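# Unwrap a straw and insert it into a lidded cup

## Task

Remove the straw from its paper sleeve and push it through the opening in the cup's lid until it reaches the bottom of the cup. Leave the sleeve lying on the table. The cup is not fixed and has to be standing upright at the end.

## Robot and tools

Robot: two arms, left_arm and right_arm, facing each other across a table. Each carries a five-finger hand. right_arm has a right hand and left_arm a mirrored left hand. Bases in the scene frame: left_arm at (-0.012, +0.559, 0), right_arm at (-0.014, -0.540, 0).

Frames: the scene frame has its origin on the table surface halfway between the arms, z = 0 at the tabletop, +z up, and left_arm on the +y side. Fixed cameras and the table use this frame. Reported hand poses, velocities and targets are in each arm's own base frame. Motion offsets are along the axes of that arm's current Hand target. The hand point sits about 0.05 m in front of the palm. Its +z runs along the straight fingers, +y comes out of the palm, and +x crosses the palm. On the right hand +x points away from the thumb; on the left hand it points toward the thumb. Straight fingertips reach 0.06 to 0.07 m past the point. With the palm level, the wrist can hang below the point and meet the table first.

Row layout (28 numbers, each in [-1, 1], always both arms): left dx, dy, dz, rx, ry, rz, then left thumb_turn, thumb_bend, index, middle, ring, little, force_limit, speed; then the same 14 for the right arm. The six pose numbers are an offset from the arm's Hand target as it stood when the action or move began, not from the previous row. 1.0 = 0.6 m for dx/dy/dz and 180 degrees for rx/ry/rz; the three rotation numbers form one rotation vector. All zeros re-requests the current Hand target. Finger numbers are absolute targets: -1 open or straight, +1 closed. For thumb_turn, +1 puts the thumb in front of the palm, facing the fingers. force_limit runs from about 0 N at -1 to 10 N at +1 (15 N for the thumb motors). speed rises from nearly zero at -1 to full at +0.48 and above. No value means 'unchanged'. To keep a hand as it is, repeat its last sent eight numbers. If none has been sent yet, send its hand_measured, then its hand_force_limit and hand_speed. The hand encloses objects about 0.035 to 0.065 m thick, or handles down to about 0.025 m. For a gentle grip, close with speed -0.94 or lower.

Tools:
- execute_actions(actions, cameras): actions is a list of actions. Each action is up to 15 rows, one row per 1/30 s. A shorter action keeps its last row until the action's 15 steps are used. Images return only with an empty list or when cameras names them ("all" for every camera).
- move(target, speed, blend, stop_force, zero, blocking, cameras): straight-line path toward one row, or toward a list of up to 15 rows. Every row in a list counts from the same starting Hand targets. speed is in m/s, 0.002 to 3.6, default 0.25; turning is capped at twice that in rad/s. blend is a corner-rounding radius in metres; 0 stops at each target. stop_force is in N, 3 to 120, one value for both arms. An arm's path ends when its wrist sensor feels that much push against its motion. zero (default true) re-zeros before the move. blocking=false returns early and cannot be combined with stop_force. A move caps at 10 s. It does not avoid obstacles or the other arm. Do not route a path near an arm's own base. Leave stop_force out when backing away from a contact, and do not rely on it while the hand turns.
- wait(seconds 0 to 10): lets time pass with the last commands held.
- stop(): brakes a running move.
- zoom_image(camera, region [x0, y0, x1, y1]): enlarges part of the newest image from that camera, up to 504 x 504 pixels.
- show_instructions(): shows the reference pages.
- zero_wrist_force(arm): tares that arm's wrist sensor.
- finished_scene(scene): ends the current scene; give its number.

Cameras: cam_high, cam_low, cam_left_wrist, cam_right_wrist, each 672x504.

Results: end_effector_position (m) and end_effector_quat_wxyz in the base frame, plus velocities. "Hand target" is the pose that the next offsets count from; the hand often stops a little short of it. hand_measured, hand_stopped_by (moving, target, force, stalled, fault) and hand_load_n list the six motors in row order. hand_load_n is positive when something forces a finger open; a lost grip shows as near 0. Wrist force and torque are along the hand's axes, and a third line gives the peak since the last report. The move: line gives the ending: done, off_target, moving, held or fault. Any arm it does not name is done. limits=paced means the commanded pose was clipped; limits=held means steps were withheld. Commanded orientation is clipped to 32 degrees from the measured one at each step.

Things to avoid: a net force around 150 N, or too much joint torque (wrist joints 24.3 N m), stops the arm for 10 s. A target even slightly past a firm surface can trigger this, and faster moves strike harder. Do not let the arms or hands collide or press on each other. Do not grip the other hand. Do not drop things, let parts fall, or let go of something still moving. Nothing may leave the table. Do not tip the cup; it is free-standing. Avoid overloading fingers. Long holds, stretched-out arms or pushing at unreachable poses heat motors; a MOTOR HOT line warns of this, and overheating brakes the arm for 30 s or more. Small random pushes may nudge loose objects.

Each tool is called after ">>>" as name([rows], argument=value, ...), one row to a line, values as JSON.

Reference images:

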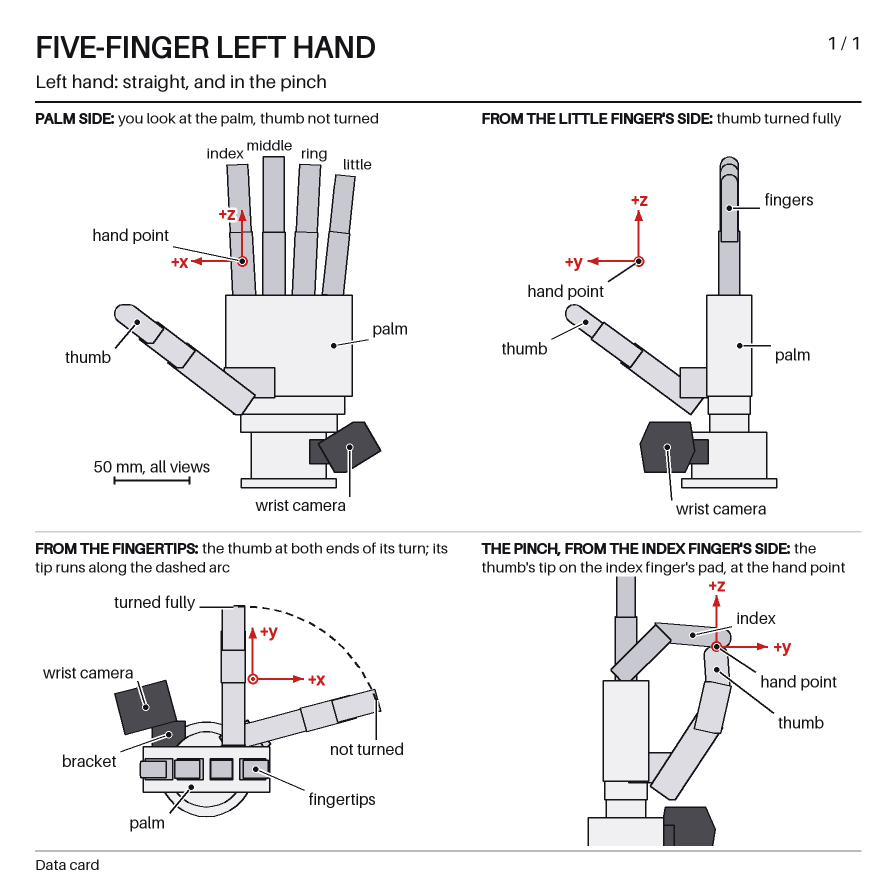

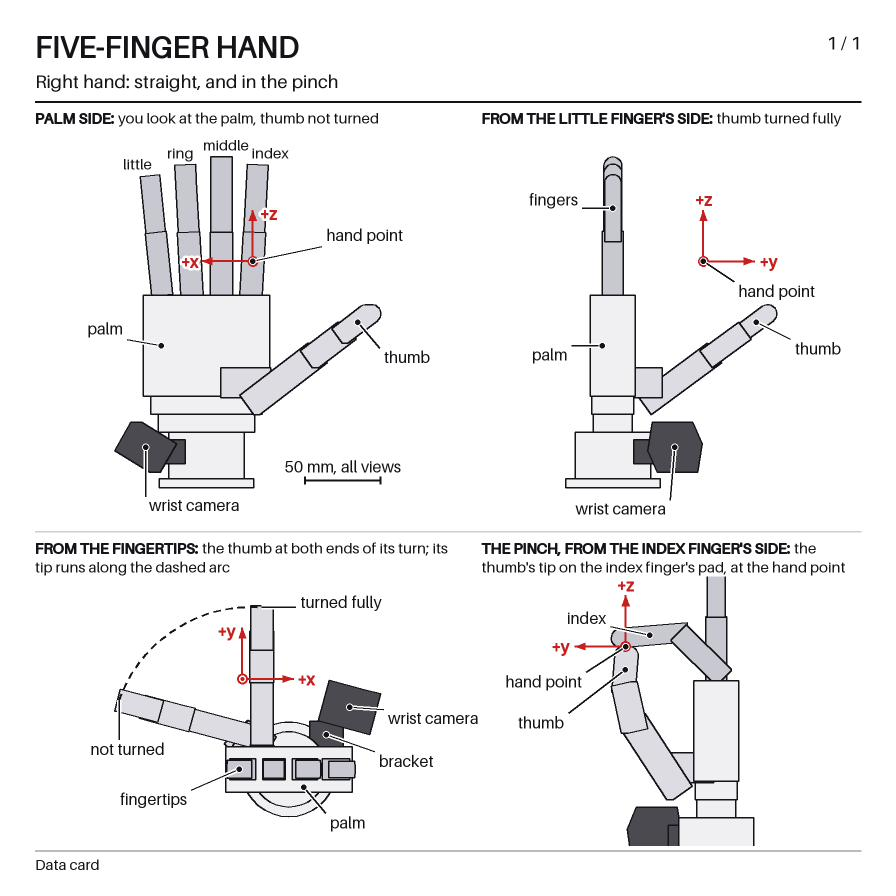

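## Session

>>> execute_actions(actions=[])

Scene clock: 0.00 s.
left_arm: end_effector_position=(+0.2575, +0.1071, +0.1739) hand_measured=(-1.000, -1.000, -1.000, -1.000, -1.000, -1.000) hand_load_n=(+0.0, +0.0, +0.0, +0.0, +0.0, +0.0) hand_stopped_by=(target, target, target, target, target, target) hand_force_limit=0.00 hand_speed=-0.80 end_effector_quat_wxyz=(-0.017, +0.539, +0.841, -0.030) | right_arm: end_effector_position=(+0.4096, +0.0215, +0.1669) hand_measured=(-1.000, -1.000, -1.000, -1.000, -1.000, -1.000) hand_load_n=(+0.0, +0.0, +0.0, +0.0, +0.0, +0.0) hand_stopped_by=(target, target, target, target, target, target) hand_force_limit=0.00 hand_speed=-0.80 end_effector_quat_wxyz=(-0.145, +0.225, +0.764, +0.586)
Joint positions: left_arm=[3.995 -1.432 -2.135 1.932 -1.595 0.422] | right_arm=[-0.916 -0.824 2.047 1.568 0.904 -2.39]
Joint velocities: within noise
Joint torques (N m): no reading
Wrist force (N): no reading
Wrist torque (N m): no reading
Wrist force, peak (N): no reading
Hand target: left_arm +0.2575, +0.1071, +0.1739; -0.017, +0.539, +0.841, -0.030 | right_arm +0.4096, +0.0215, +0.1669; -0.145, +0.225, +0.764, +0.586

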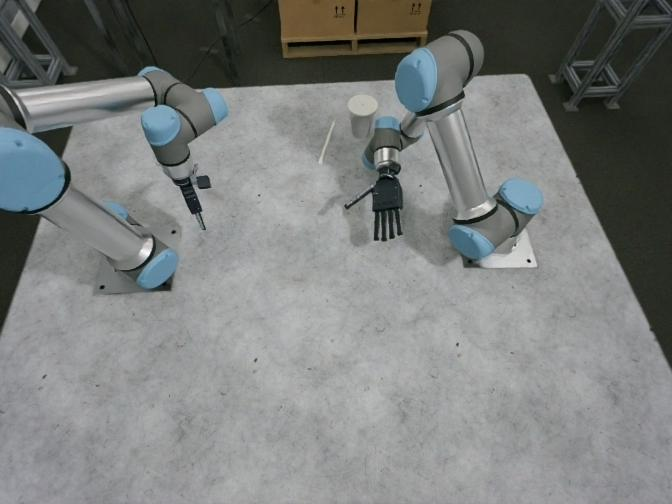

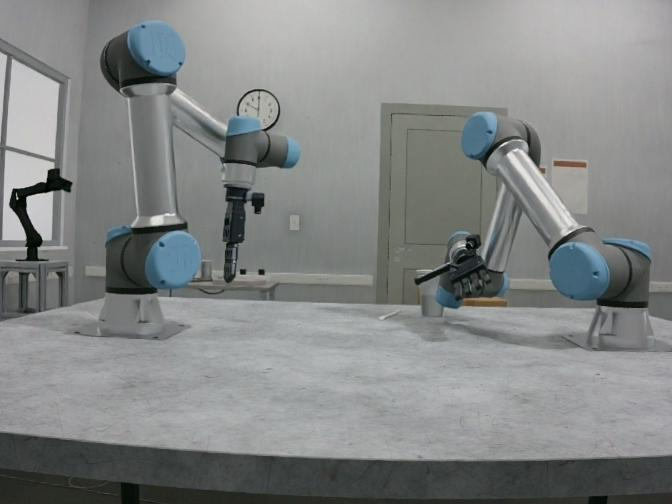

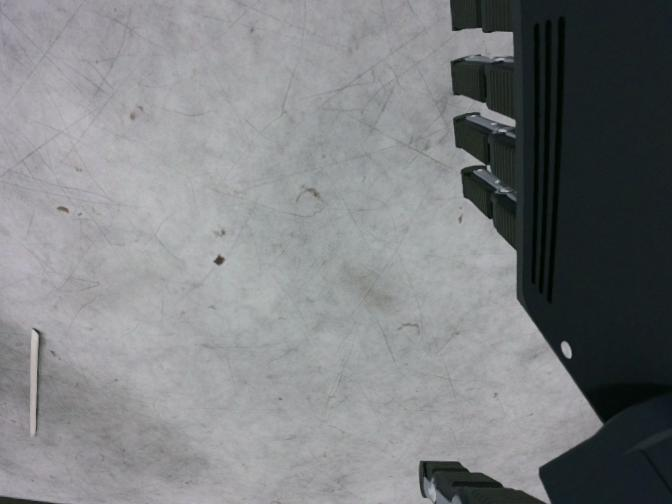

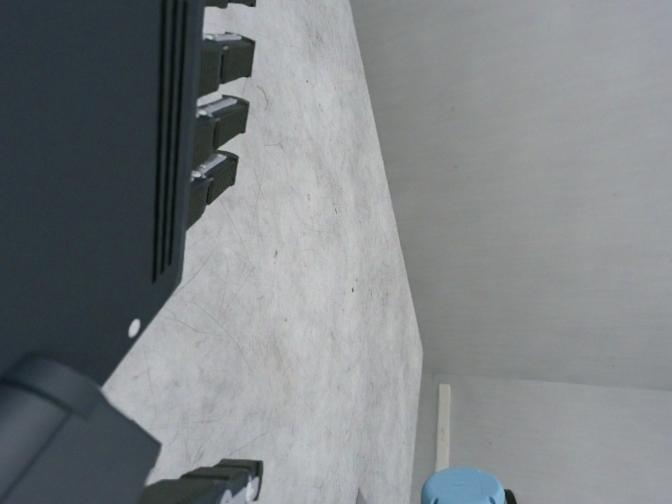

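>>> zoom_image(camera="cam_high", region=[290, 80, 420, 180])

>>> zoom_image(camera="cam_low", region=[360, 240, 500, 345])

>>> zoom_image(camera="cam_left_wrist", region=[0, 300, 130, 460])

Scaled by 3.877.

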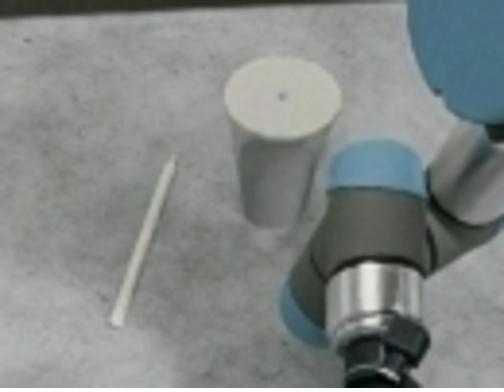

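Scaled by 3.600.

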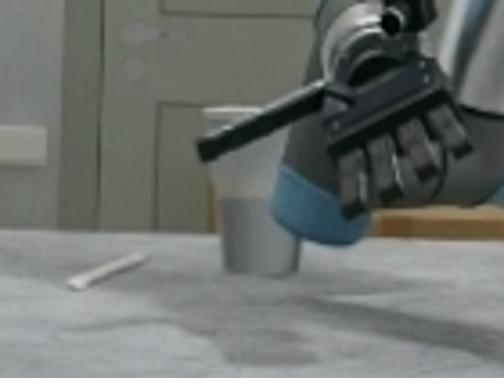

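Scaled by 3.150.

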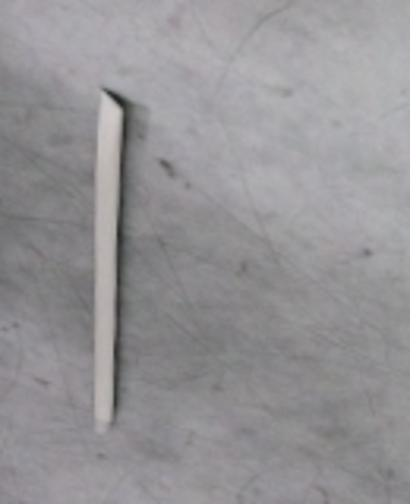

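>>> move(target=[0.2047, 0.5512, -0.0388, 0, 0, 0, -1, -1, -1, -1, -1, -1, 0, -0.8, 0, 0, 0, 0, 0, 0, -1, -1, -1, -1, -1, -1, 0, -0.8], speed=0.4, cameras=["cam_left_wrist", "cam_high"])

Scene clock: 229.97 s.
left_arm: end_effector_position=(+0.5074, +0.3571, +0.1736) hand_measured=(-1.000, -1.000, -1.000, -1.000, -1.000, -1.000) hand_load_n=(+0.0, +0.0, +0.0, +0.0, +0.0, +0.0) hand_stopped_by=(target, target, target, target, target, target) hand_force_limit=0.00 hand_speed=-0.80 end_effector_quat_wxyz=(-0.017, +0.539, +0.841, -0.030) | right_arm: end_effector_position=(+0.4096, +0.0215, +0.1669) hand_measured=(-1.000, -1.000, -1.000, -1.000, -1.000, -1.000) hand_load_n=(+0.0, +0.0, +0.0, +0.0, +0.0, +0.0) hand_stopped_by=(target, target, target, target, target, target) hand_force_limit=0.00 hand_speed=-0.80 end_effector_quat_wxyz=(-0.145, +0.225, +0.764, +0.586)
Joint positions: left_arm=[3.952 -2.263 -1.055 1.681 -1.593 0.379] | right_arm=[-0.916 -0.824 2.047 1.568 0.904 -2.39]
Joint torques (N m): left_arm=[4.8 35.99 27.03 -3.06 -0.99 1.59] | right_arm=[0.12 -34.45 -4.79 1.81 0.05 0.17]
Wrist force (N): left_arm=[0.5 -0.2 0.0] | right_arm=[0.2 -0.1 -0.2]
Wrist torque (N m): left_arm=[-0.01 -0.10 0.07] | right_arm=[-0.01 -0.02 0.01]
Wrist force, peak (N): left_arm=[-0.9 -2.7 0.0] | right_arm=[0.4 0.0 -0.1]
Hand target: left_arm +0.5075, +0.3572, +0.1737; -0.017, +0.539, +0.841, -0.030 | right_arm +0.4096, +0.0215, +0.1669; -0.145, +0.225, +0.764, +0.586
Off the commanded pose: left_arm 0.000 m, 0 deg | right_arm 0.000 m, 0 deg.
move: done
camera_calibration:
cam_left_wrist: T_world_to_cam=[[-0.98312, -0.179569, 0.0350801, 0.557719], [-0.142992, 0.873699, 0.464976, -0.316367], [-0.114145, 0.452111, -0.884628, 0.16536], [0, 0, 0, 1]] pos_world=[0.521942, 0.301798, 0.27382]
Images, in order (width x height): cam_high 672x504, cam_left_wrist 672x504.

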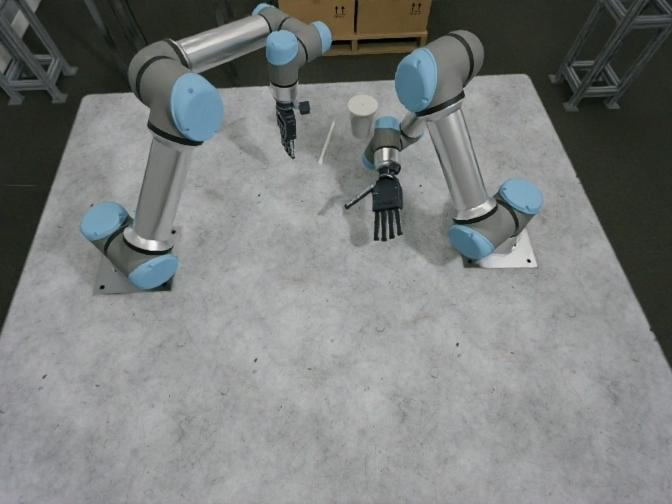

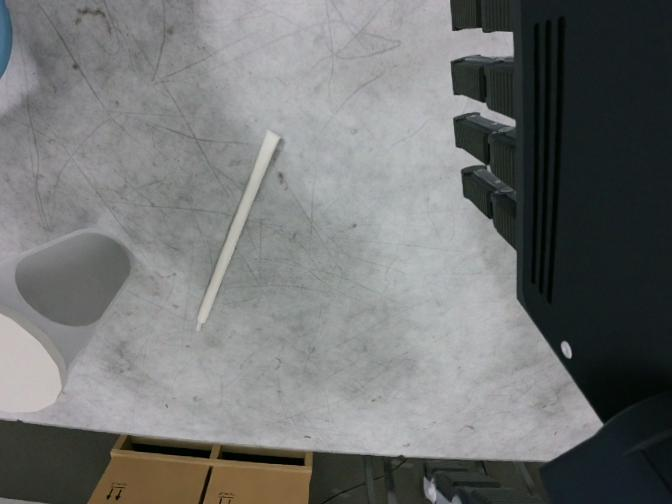

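>>> zoom_image(camera="cam_left_wrist", region=[170, 110, 310, 350])

>>> zoom_image(camera="cam_left_wrist", region=[170, 280, 240, 350])

>>> zoom_image(camera="cam_left_wrist", region=[235, 115, 305, 185])

Scaled by 2.100.

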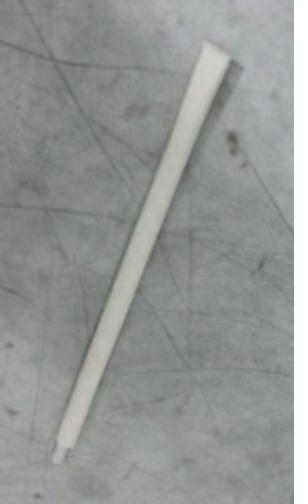

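Scaled by 7.200.

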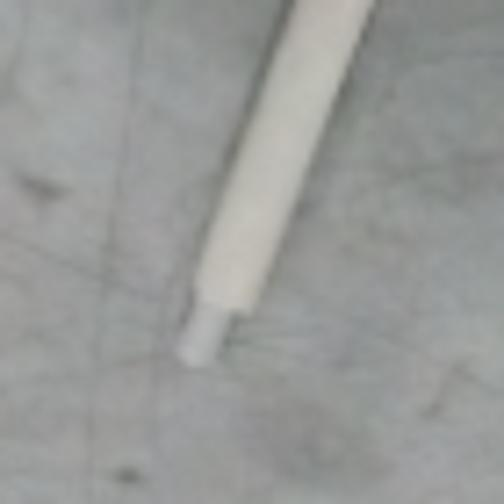

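Scaled by 7.200.

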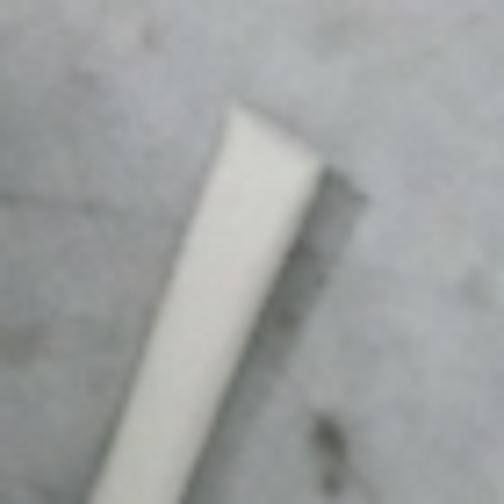

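>>> move([
  [0.0062, 0.0497, 0.0133, 0.0739, -0.2749, -0.3179, 1, -0.1, -0.1, -0.1, -1, -1, 0, 0, 0.0557, 0.1597, -0.411, 0.359, -0.114, -0.328, 1, -0.2, -1, -0.2, -1, -1, 0, 0],
  [0.0128, 0.106, 0.132, 0.1478, -0.5498, -0.6357, 1, -0.1, -0.1, -0.1, -1, -1, 0, 0, 0.0633, 0.0952, -0.7792, 0.713, -0.226, -0.651, 1, -0.2, -1, -0.2, -1, -1, 0, 0],
], speed=0.7, blend=[0.1, 0], cameras=["all"])

Scene clock: 448.03 s.
left_arm: end_effector_position=(+0.5570, +0.3880, +0.0902) hand_measured=(+1.000, -0.100, -0.100, -0.100, -1.000, -1.000) hand_load_n=(+0.0, +0.0, +0.0, +0.0, +0.0, +0.0) hand_stopped_by=(target, target, target, target, target, target) hand_force_limit=0.00 hand_speed=0.00 end_effector_quat_wxyz=(+0.411, -0.509, +0.589, -0.475) | right_arm: end_effector_position=(+0.3872, -0.4096, +0.3591) hand_measured=(+1.000, -0.200, -1.000, -0.200, -1.000, -1.000) hand_load_n=(+0.0, +0.0, +0.0, +0.0, -0.5, +0.0) hand_stopped_by=(target, target, target, target, target, target) hand_force_limit=0.00 hand_speed=0.00 end_effector_quat_wxyz=(+0.396, -0.470, +0.612, -0.498)
Joint positions: left_arm=[4.319 -2.283 -1.416 2.979 -0.326 -2.448] | right_arm=[-1.522 -1.439 1.53 0.502 0.35 -3.689]
Joint torques (N m): left_arm=[10.76 42.22 20.85 -0.41 3.19 -0.96] | right_arm=[6.58 -14.1 -26.86 -0.57 -2.72 -0.92]
Wrist force (N): left_arm=[0.6 -2.3 0.1] | right_arm=[-0.1 -2.1 0.5]
Wrist torque (N m): left_arm=[-0.20 0.18 0.11] | right_arm=[-0.01 -0.02 -0.38]
Wrist force, peak (N): left_arm=[1.4 -2.1 0.2] | right_arm=[-0.4 -2.9 -0.3]
Hand target: left_arm +0.5570, +0.3881, +0.0902; +0.411, -0.509, +0.589, -0.475 | right_arm +0.3872, -0.4096, +0.3591; +0.396, -0.470, +0.612, -0.498
Off the commanded pose: left_arm 0.000 m, 0 deg | right_arm 0.000 m, 0 deg.
move: done
camera_calibration:
cam_left_wrist: T_world_to_cam=[[0.197173, -0.279149, 0.939786, -0.0855311], [-0.632858, -0.768362, -0.0954519, 0.663052], [0.748741, -0.575931, -0.328162, -0.0486701], [0, 0, 0, 1]] pos_world=[0.472923, 0.457557, 0.127699]
cam_right_wrist: T_world_to_cam=[[-0.212252, -0.23207, -0.949259, 0.335648], [-0.309572, 0.937329, -0.159934, 0.563829], [0.926884, 0.259918, -0.270792, -0.0431887], [0, 0, 0, 1]] pos_world=[0.285819, -0.439374, 0.397098]

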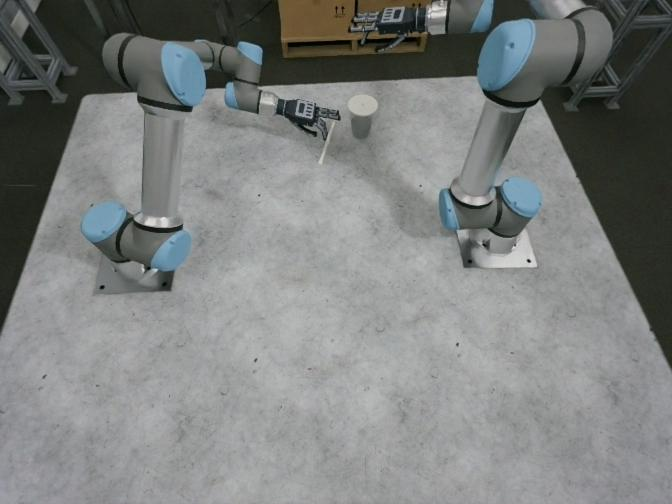

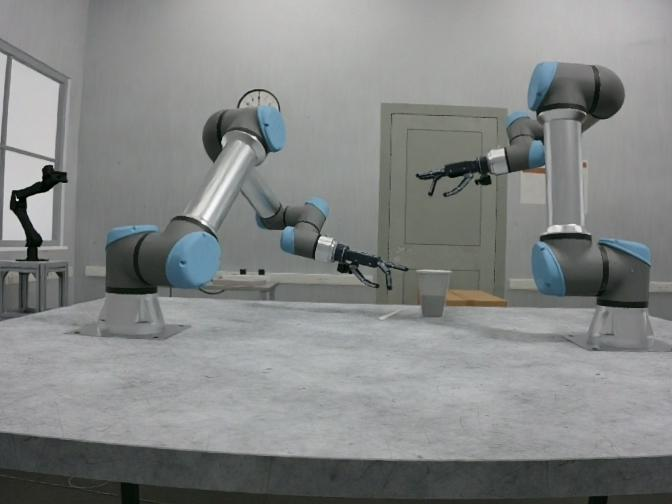

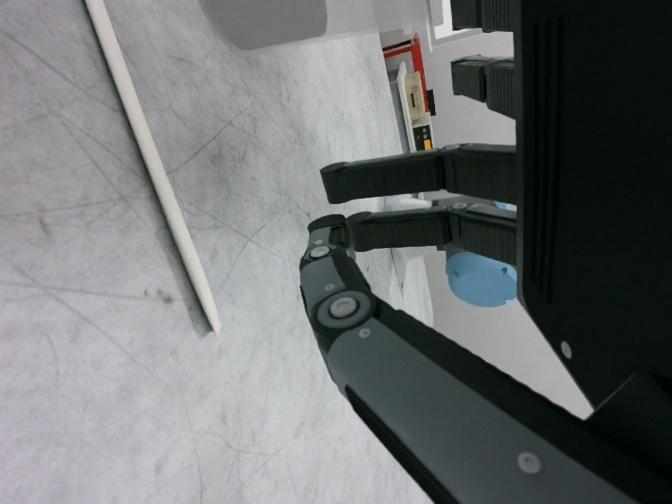

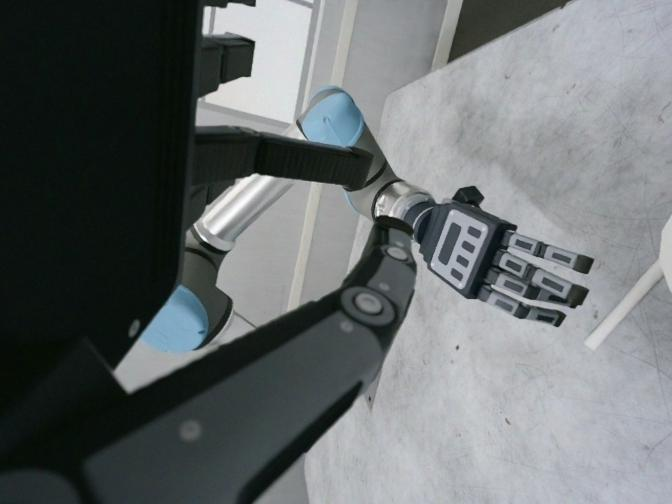

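>>> move(target=[0, 0.0931, 0.0428, 0, 0, 0, 1, -0.1, -0.1, -0.1, -1, -1, 0, 0, 0, 0, 0, 0, 0, 0, 1, -0.2, -1, -0.2, -1, -1, 0, 0], speed=0.2, cameras=["cam_left_wrist", "cam_low"])

>>> zoom_image(camera="cam_left_wrist", region=[180, 120, 420, 300])

>>> zoom_image(camera="cam_low", region=[320, 230, 470, 340])

Scene clock: 487.10 s.
left_arm: end_effector_position=(+0.5702, +0.3861, +0.0302) hand_measured=(+1.000, -0.100, -0.100, -0.100, -1.000, -1.000) hand_load_n=(+0.0, +0.0, +0.0, +0.0, +0.0, +0.0) hand_stopped_by=(target, target, target, target, target, target) hand_force_limit=0.00 hand_speed=0.00 end_effector_quat_wxyz=(+0.411, -0.509, +0.589, -0.475) | right_arm: end_effector_position=(+0.3872, -0.4096, +0.3591) hand_measured=(+1.000, -0.200, -1.000, -0.200, -1.000, -1.000) hand_load_n=(+0.0, +0.0, +0.0, +0.0, +0.0, +0.0) hand_stopped_by=(target, target, target, target, target, target) hand_force_limit=0.00 hand_speed=0.00 end_effector_quat_wxyz=(+0.396, -0.470, +0.612, -0.498)
Joint positions: left_arm=[4.295 -2.367 -1.434 3.124 -0.344 -2.494] | right_arm=[-1.522 -1.439 1.53 0.502 0.35 -3.689]
Joint torques (N m): left_arm=[8.82 40.13 11.18 -1.85 3.34 2.13] | right_arm=[6.89 -14.35 -25.51 -1.95 -2.58 0.96]
Wrist force (N): left_arm=[1.0 -2.1 0.1] | right_arm=[-0.2 -2.3 0.6]
Wrist torque (N m): left_arm=[-0.11 0.09 0.20] | right_arm=[-0.03 -0.01 -0.39]
Wrist force, peak (N): left_arm=[0.9 -3.4 -0.2] | right_arm=[-0.3 -2.3 0.7]
Hand target: left_arm +0.5702, +0.3862, +0.0302; +0.411, -0.509, +0.589, -0.475 | right_arm +0.3872, -0.4096, +0.3591; +0.396, -0.470, +0.612, -0.498
Off the commanded pose: left_arm 0.000 m, 0 deg | right_arm 0.000 m, 0 deg.
move: done
camera_calibration:
cam_left_wrist: T_world_to_cam=[[0.197212, -0.279059, 0.939805, -0.0323377], [-0.632895, -0.768345, -0.0953381, 0.664222], [0.7487, -0.575996, -0.328142, -0.0792886], [0, 0, 0, 1]] pos_world=[0.486124, 0.455658, 0.0676989]
Images, in order (width x height): cam_low 672x504, cam_left_wrist 672x504.

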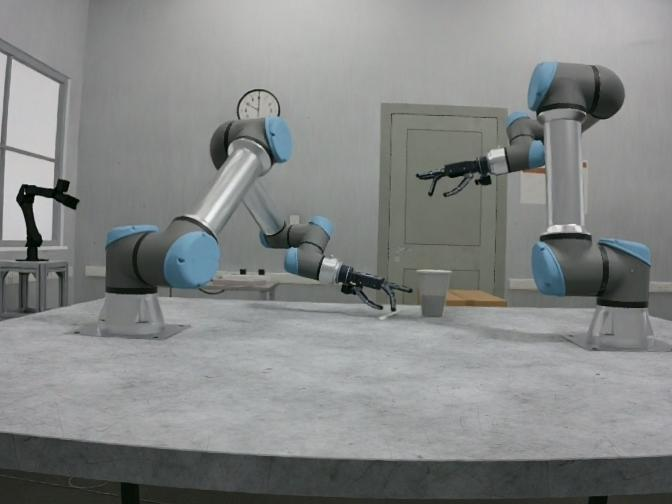

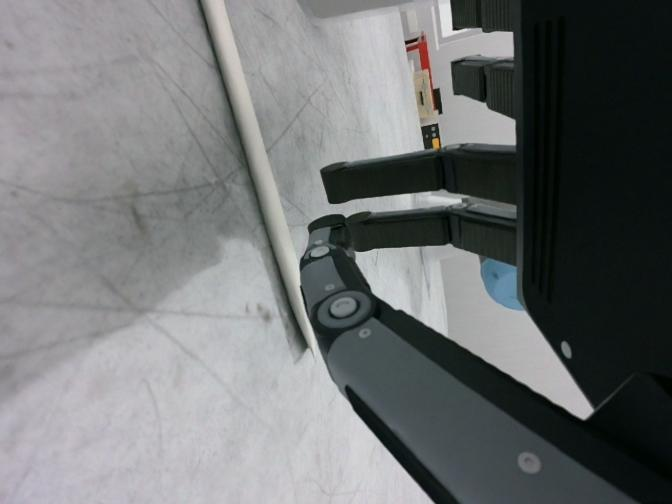

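Scaled by 2.100.

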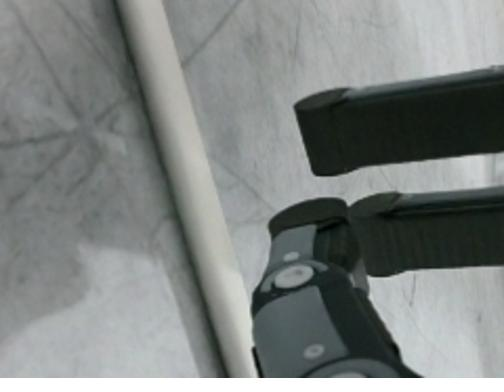

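Scaled by 3.360.

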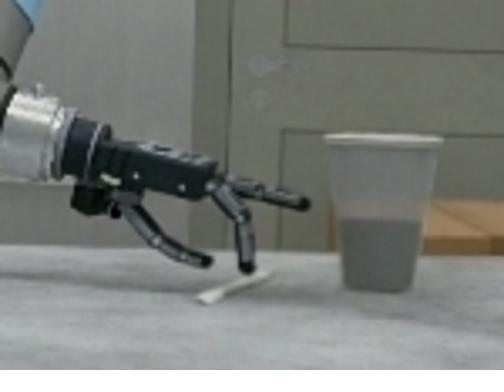

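>>> move(target=[0, 0.0489, 0.0104, 0, 0, 0, 1, -0.1, -0.1, -0.1, -1, -1, 0, 0, 0, 0, 0, 0, 0, 0, 1, -0.2, -1, -0.2, -1, -1, 0, 0], speed=0.02, stop_force=3, cameras=["cam_left_wrist", "cam_low"])

>>> zoom_image(camera="cam_left_wrist", region=[200, 120, 440, 300])

>>> zoom_image(camera="cam_low", region=[340, 260, 440, 335])

Scene clock: 526.83 s.
left_arm: end_effector_position=(+0.5701, +0.3862, +0.0123) hand_measured=(+1.000, -0.100, -0.100, -0.100, -1.000, -1.000) hand_load_n=(+0.0, +0.0, +0.0, +0.5, +0.0, +0.0) hand_stopped_by=(target, target, target, target, target, target) hand_force_limit=0.00 hand_speed=0.00 end_effector_quat_wxyz=(+0.411, -0.509, +0.589, -0.475) | right_arm: end_effector_position=(+0.3872, -0.4096, +0.3591) hand_measured=(+1.000, -0.200, -1.000, -0.200, -1.000, -1.000) hand_load_n=(+0.0, +0.0, +0.0, +0.0, +0.0, +0.0) hand_stopped_by=(target, target, target, target, target, target) hand_force_limit=0.00 hand_speed=0.00 end_effector_quat_wxyz=(+0.396, -0.470, +0.612, -0.498)
Joint positions: left_arm=[4.295 -2.393 -1.439 3.155 -0.344 -2.493] | right_arm=[-1.522 -1.439 1.53 0.502 0.35 -3.689]
Joint torques (N m): left_arm=[-4.32 47.55 24.7 -2.21 -2.28 1.37] | right_arm=[6.69 -14.61 -25.64 -1.85 -2.36 0.81]
Wrist force (N): left_arm=[0.9 -4.6 -0.8] | right_arm=[-0.2 -2.1 0.7]
Wrist torque (N m): left_arm=[-0.16 0.10 0.19] | right_arm=[-0.02 -0.02 -0.39]
Wrist force, peak (N): left_arm=[0.3 -23.7 -8.3] | right_arm=[-0.1 -2.4 0.6]
Hand target: left_arm +0.5701, +0.3862, +0.0123; +0.411, -0.509, +0.589, -0.475 (not the last commanded pose) | right_arm +0.3872, -0.4096, +0.3591; +0.396, -0.470, +0.612, -0.498
Off the commanded pose: left_arm 0.012 m, 0 deg | right_arm 0.000 m, 0 deg.
move: contact (left_arm)
camera_calibration:
cam_left_wrist: T_world_to_cam=[[0.197233, -0.279077, 0.939795, -0.015469], [-0.632838, -0.768389, -0.0953648, 0.662522], [0.748742, -0.575929, -0.328162, -0.0850803], [0, 0, 0, 1]] pos_world=[0.486024, 0.455757, 0.0497989]
Images, in order (width x height): cam_low 672x504, cam_left_wrist 672x504.

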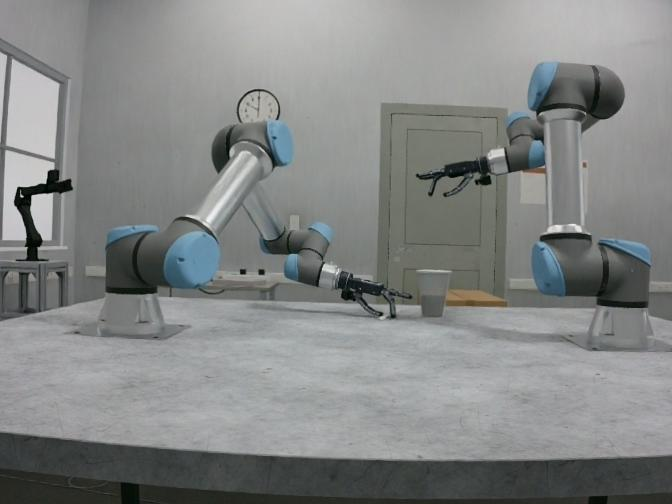

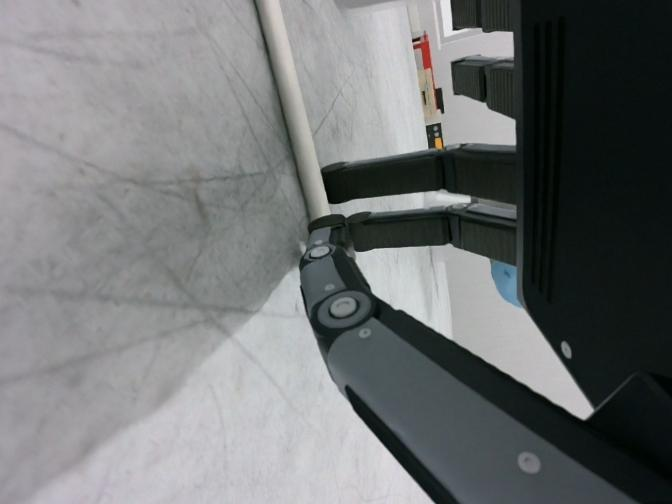

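Scaled by 2.100.

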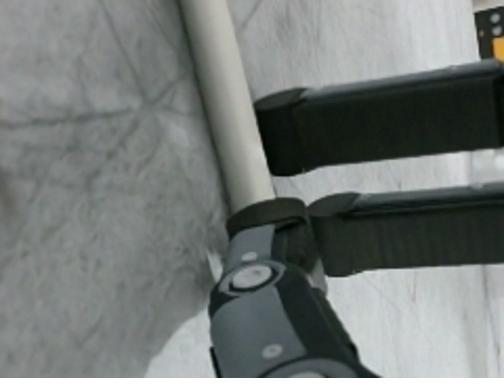

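Scaled by 5.040.

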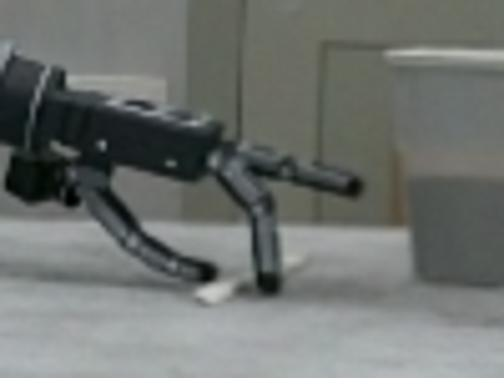

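>>> move([
  [0, -0.0049, -0.001, 0, 0, 0, 1, -0.22, -0.1, -0.1, -1, -1, -0.5, -0.5, 0, 0, 0, 0, 0, 0, 1, -0.2, -1, -0.2, -1, -1, 0, 0],
  [0, -0.0049, -0.001, 0, 0, 0, 1, -0.22, 0.5, 0.5, -1, -1, -0.5, -0.75, 0, 0, 0, 0, 0, 0, 1, -0.2, -1, -0.2, -1, -1, 0, 0],
], speed=0.05, cameras=["cam_left_wrist", "cam_low"])

>>> zoom_image(camera="cam_left_wrist", region=[200, 120, 440, 300])

>>> zoom_image(camera="cam_low", region=[340, 260, 440, 335])

Scene clock: 550.00 s.
left_arm: end_effector_position=(+0.5702, +0.3862, +0.0153) hand_measured=(+1.000, -0.220, +0.244, +0.196, -1.000, -1.000) hand_load_n=(-1.0, +3.0, +2.5, +3.0, +0.0, +0.0) hand_stopped_by=(target, target, force, force, target, target) hand_force_limit=-0.50 hand_speed=-0.75 end_effector_quat_wxyz=(+0.411, -0.509, +0.589, -0.475) | right_arm: end_effector_position=(+0.3872, -0.4096, +0.3591) hand_measured=(+1.000, -0.200, -1.000, -0.200, -1.000, -1.000) hand_load_n=(+0.0, +0.0, +0.0, +0.0, +0.0, +0.0) hand_stopped_by=(target, target, target, target, target, target) hand_force_limit=0.00 hand_speed=0.00 end_effector_quat_wxyz=(+0.396, -0.470, +0.612, -0.498)
Joint positions: left_arm=[4.295 -2.389 -1.438 3.15 -0.344 -2.493] | right_arm=[-1.522 -1.439 1.53 0.502 0.35 -3.689]
Joint torques (N m): left_arm=[-6.2 38.89 21.34 -0.27 -0.61 -1.29] | right_arm=[6.2 -15.74 -24.78 -1.68 -2.38 0.96]
Wrist force (N): left_arm=[0.4 -4.0 -0.6] | right_arm=[-0.3 -2.0 0.6]
Wrist torque (N m): left_arm=[-0.17 0.15 0.14] | right_arm=[0.01 0.00 -0.38]
Wrist force, peak (N): left_arm=[0.8 -4.5 -0.8] | right_arm=[-0.3 -2.4 0.7]
Hand target: left_arm +0.5702, +0.3862, +0.0153; +0.411, -0.509, +0.589, -0.475 | right_arm +0.3872, -0.4096, +0.3591; +0.396, -0.470, +0.612, -0.498
Off the commanded pose: left_arm 0.000 m, 0 deg | right_arm 0.000 m, 0 deg.
move: done
camera_calibration:
cam_left_wrist: T_world_to_cam=[[0.197173, -0.279149, 0.939786, -0.0182265], [-0.632858, -0.768362, -0.0954519, 0.66281], [0.748741, -0.575931, -0.328162, -0.0840946], [0, 0, 0, 1]] pos_world=[0.486023, 0.455757, 0.0527988]
Images, in order (width x height): cam_low 672x504, cam_left_wrist 672x504.

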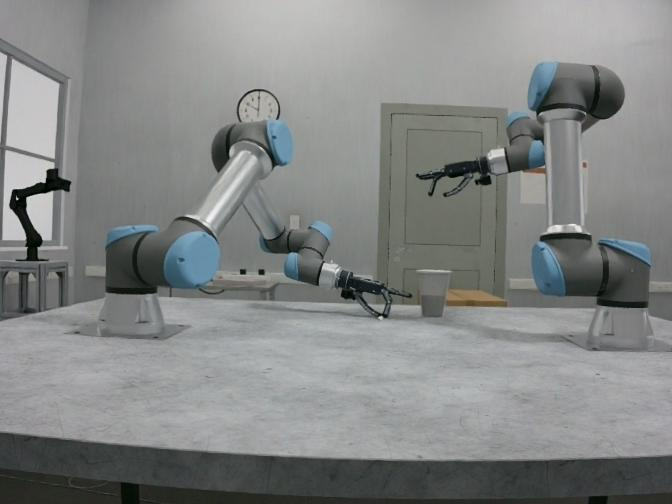

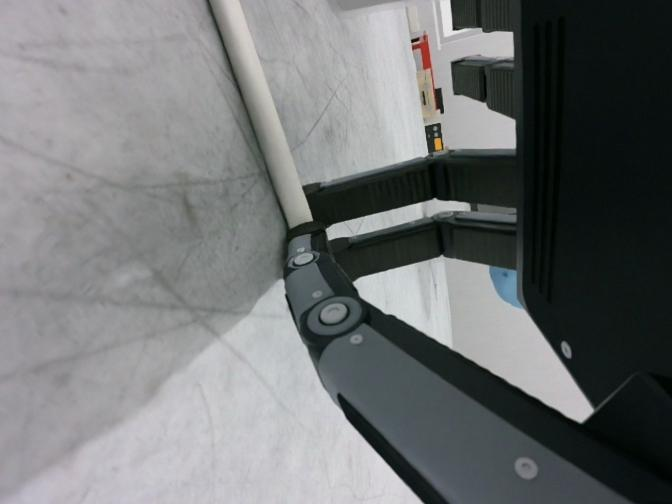

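Scaled by 2.100.

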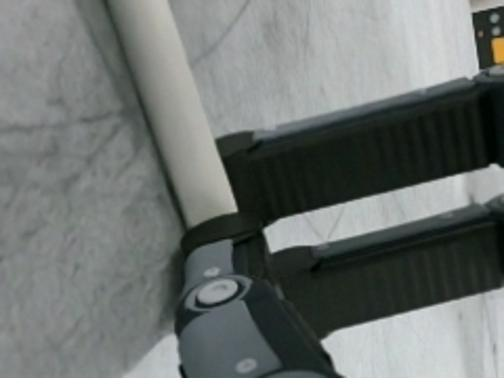

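Scaled by 5.040.

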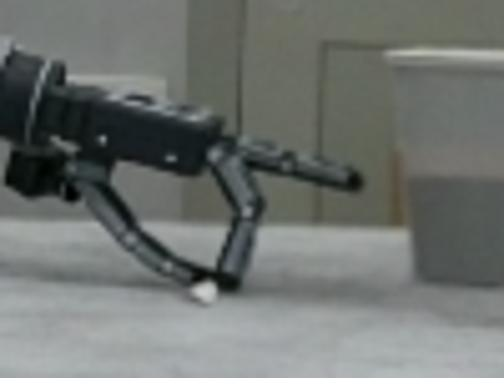

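>>> move([
  [0, 0, 0, 0, 0, 0, 1, -0.22, 0.6, 0.6, -1, -1, -0.2, -0.75, 0, 0, 0, 0, 0, 0, 1, -0.2, -1, -0.2, -1, -1, 0, 0],
  [0, -0.163, -0.0347, 0, 0, 0, 1, -0.22, 0.6, 0.6, -1, -1, -0.2, -0.75, 0, 0, 0, 0, 0, 0, 1, -0.2, -1, -0.2, -1, -1, 0, 0],
], speed=0.15, cameras=["all"])

>>> zoom_image(camera="cam_low", region=[340, 230, 460, 320])

>>> zoom_image(camera="cam_high", region=[270, 80, 400, 180])

Scene clock: 564.27 s.
left_arm: end_effector_position=(+0.5705, +0.3861, +0.1153) hand_measured=(+1.000, -0.220, +0.264, +0.214, -1.000, -1.000) hand_load_n=(+0.0, +0.0, +0.0, +0.0, +0.0, -0.5) hand_stopped_by=(target, target, force, force, target, target) hand_force_limit=-0.20 hand_speed=-0.75 end_effector_quat_wxyz=(+0.411, -0.509, +0.589, -0.475) | right_arm: end_effector_position=(+0.3872, -0.4096, +0.3591) hand_measured=(+1.000, -0.200, -1.000, -0.200, -1.000, -1.000) hand_load_n=(+0.0, +0.0, +0.0, +0.0, +0.0, +0.0) hand_stopped_by=(target, target, target, target, target, target) hand_force_limit=0.00 hand_speed=0.00 end_effector_quat_wxyz=(+0.396, -0.470, +0.612, -0.498)
Joint positions: left_arm=[4.295 -2.256 -1.382 2.962 -0.345 -2.494] | right_arm=[-1.522 -1.439 1.53 0.502 0.35 -3.689]
Joint torques (N m): left_arm=[-4.03 43.47 5.8 -0.11 -0.38 0.25] | right_arm=[6.14 -15.85 -25.23 -1.69 -2.43 1.16]
Wrist force (N): left_arm=[0.1 -2.1 0.0] | right_arm=[-0.2 -2.0 0.4]
Wrist torque (N m): left_arm=[-0.14 0.24 0.08] | right_arm=[0.03 -0.01 -0.38]
Wrist force, peak (N): left_arm=[0.4 -8.8 -0.6] | right_arm=[-0.1 -2.4 0.5]
Hand target: left_arm +0.5705, +0.3861, +0.1153; +0.411, -0.509, +0.589, -0.475 | right_arm +0.3872, -0.4096, +0.3591; +0.396, -0.470, +0.612, -0.498
Off the commanded pose: left_arm 0.000 m, 0 deg | right_arm 0.000 m, 0 deg.
move: done
camera_calibration:
cam_left_wrist: T_world_to_cam=[[0.197125, -0.279346, 0.939738, -0.112191], [-0.632905, -0.768302, -0.095623, 0.672553], [0.748715, -0.575915, -0.32825, -0.0516165], [0, 0, 0, 1]] pos_world=[0.486423, 0.455657, 0.152799]
cam_right_wrist: T_world_to_cam=[[-0.212216, -0.232179, -0.94924, 0.335559], [-0.309596, 0.937302, -0.160045, 0.563962], [0.926884, 0.259917, -0.270792, -0.0431632], [0, 0, 0, 1]] pos_world=[0.285819, -0.439474, 0.397097]

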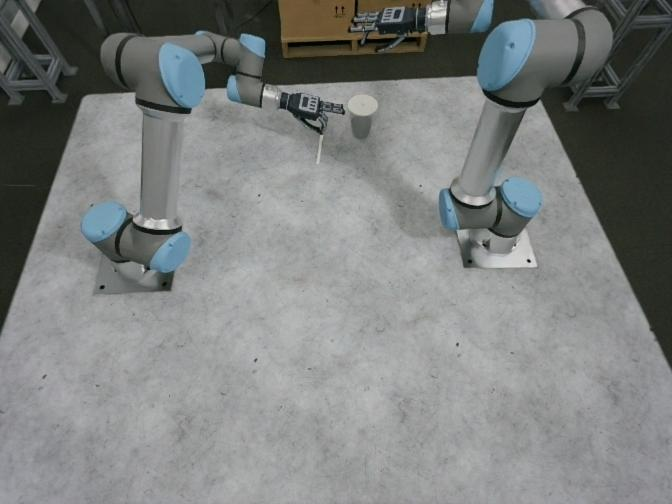

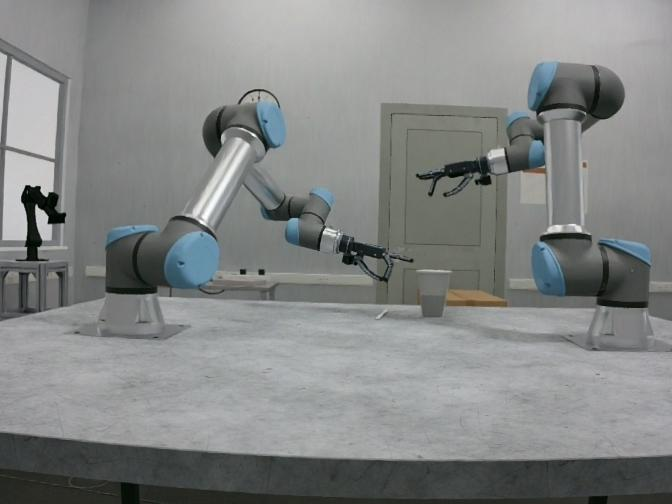

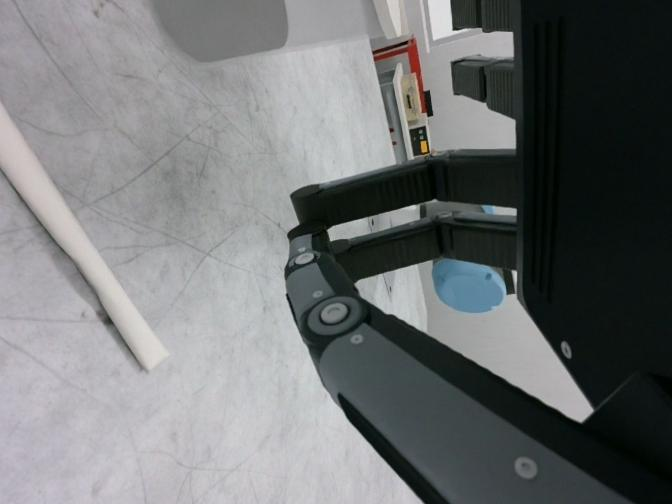

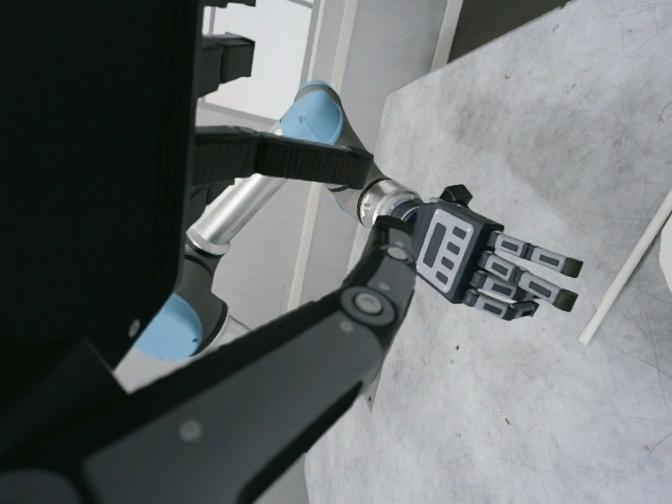

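Scaled by 4.200.

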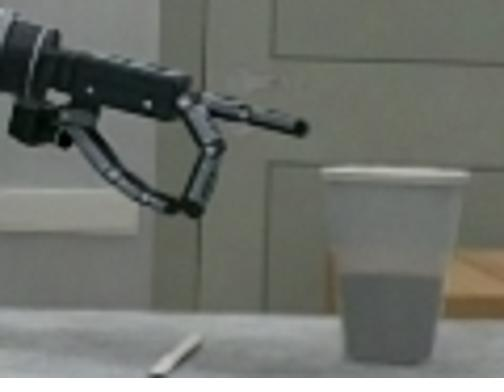

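Scaled by 3.877.

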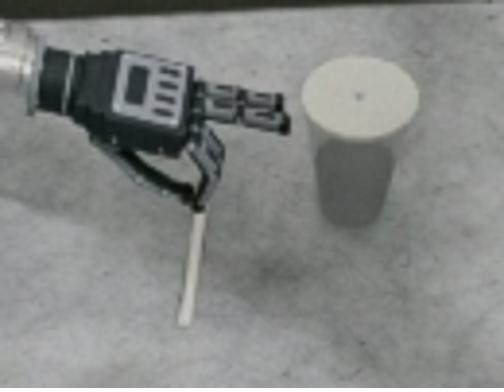

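>>> zoom_image(camera="cam_left_wrist", region=[0, 90, 200, 390])

Scaled by 1.680.

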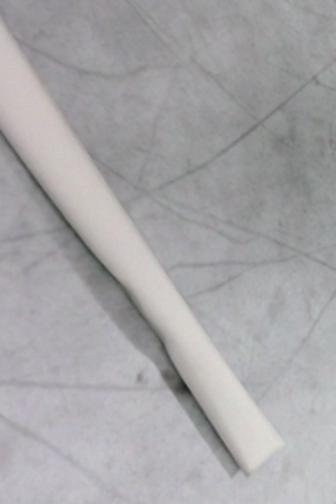

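>>> zoom_image(camera="cam_right_wrist", region=[552, 180, 672, 360])

Scaled by 2.800.

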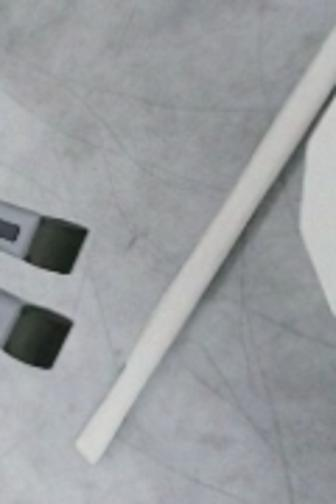

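>>> move(target=[-0.0365, 0.148, 0.0276, 0, 0, 0, 1, -0.25, 0.1, 0.1, -1, -1, -0.5, 0, 0, 0, 0, 0, 0, 0, 1, -0.2, -1, -0.2, -1, -1, 0, 0], speed=0.2, cameras=["cam_left_wrist", "cam_low"])

>>> zoom_image(camera="cam_left_wrist", region=[180, 120, 420, 300])

>>> zoom_image(camera="cam_low", region=[340, 250, 460, 340])

Scene clock: 667.50 s.
left_arm: end_effector_position=(+0.5711, +0.4083, +0.0252) hand_measured=(+1.000, -0.250, +0.100, +0.100, -1.000, -1.000) hand_load_n=(+0.0, +0.0, +0.0, +0.0, +0.0, +0.0) hand_stopped_by=(target, target, target, target, target, target) hand_force_limit=-0.50 hand_speed=0.00 end_effector_quat_wxyz=(+0.411, -0.509, +0.589, -0.475) | right_arm: end_effector_position=(+0.3872, -0.4096, +0.3591) hand_measured=(+1.000, -0.200, -1.000, -0.200, -1.000, -1.000) hand_load_n=(+0.0, +0.0, +0.0, +0.0, +0.0, +0.0) hand_stopped_by=(target, target, target, target, target, target) hand_force_limit=0.00 hand_speed=0.00 end_effector_quat_wxyz=(+0.396, -0.470, +0.612, -0.498)
Joint positions: left_arm=[4.31 -2.416 -1.357 3.071 -0.333 -2.466] | right_arm=[-1.522 -1.439 1.53 0.502 0.35 -3.689]
Joint torques (N m): left_arm=[-7.88 37.8 4.29 -2.25 -1.04 -1.94] | right_arm=[5.24 -14.52 -24.94 -1.7 -2.48 0.98]
Wrist force (N): left_arm=[0.2 -2.3 0.0] | right_arm=[0.0 -2.2 0.5]
Wrist torque (N m): left_arm=[-0.15 0.20 0.13] | right_arm=[-0.02 -0.03 -0.38]
Wrist force, peak (N): left_arm=[0.6 -4.4 -0.3] | right_arm=[-0.2 -2.4 0.6]
Hand target: left_arm +0.5711, +0.4082, +0.0250; +0.411, -0.509, +0.589, -0.475 | right_arm +0.3872, -0.4096, +0.3591; +0.396, -0.470, +0.612, -0.498
Off the commanded pose: left_arm 0.000 m, 0 deg | right_arm 0.000 m, 0 deg.
move: done
camera_calibration:
cam_left_wrist: T_world_to_cam=[[0.197038, -0.27928, 0.939776, -0.021409], [-0.63285, -0.768344, -0.095648, 0.681305], [0.748783, -0.575891, -0.328136, -0.0688328], [0, 0, 0, 1]] pos_world=[0.486923, 0.477857, 0.0626986]
Images, in order (width x height): cam_low 672x504, cam_left_wrist 672x504.

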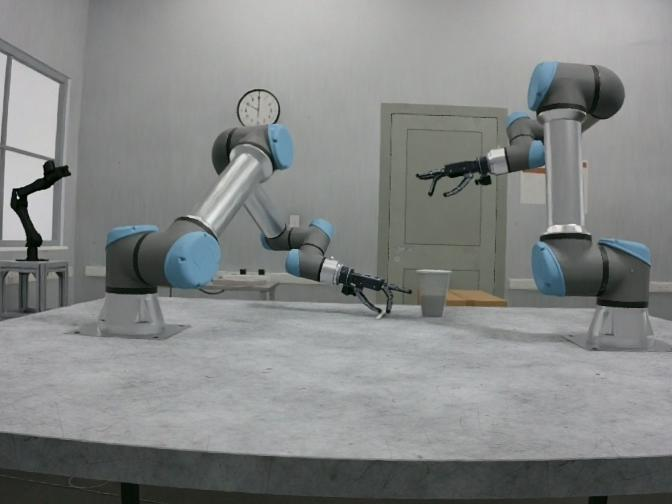

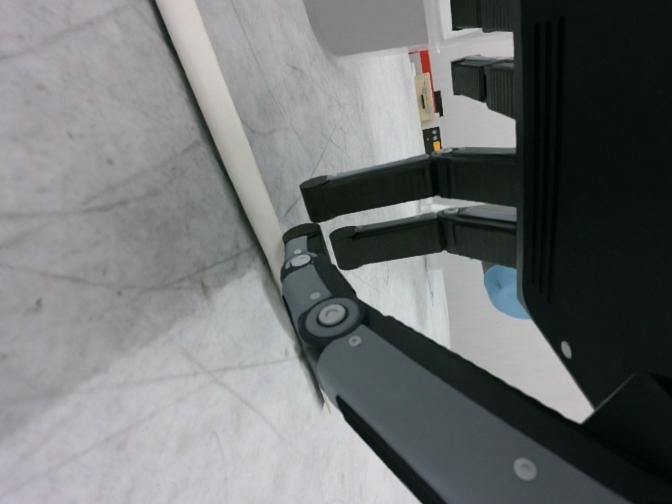

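Scaled by 2.100.

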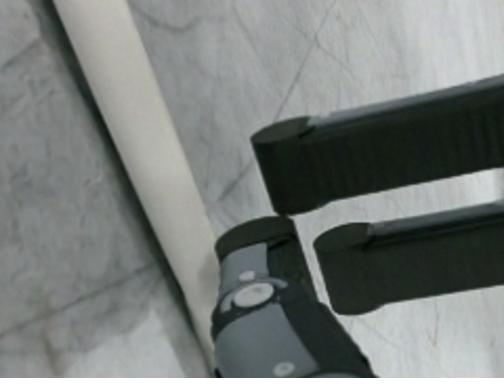

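Scaled by 4.200.

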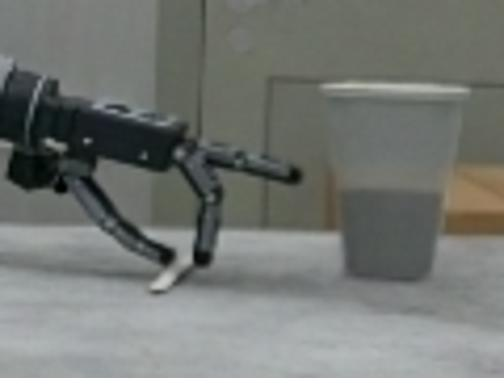

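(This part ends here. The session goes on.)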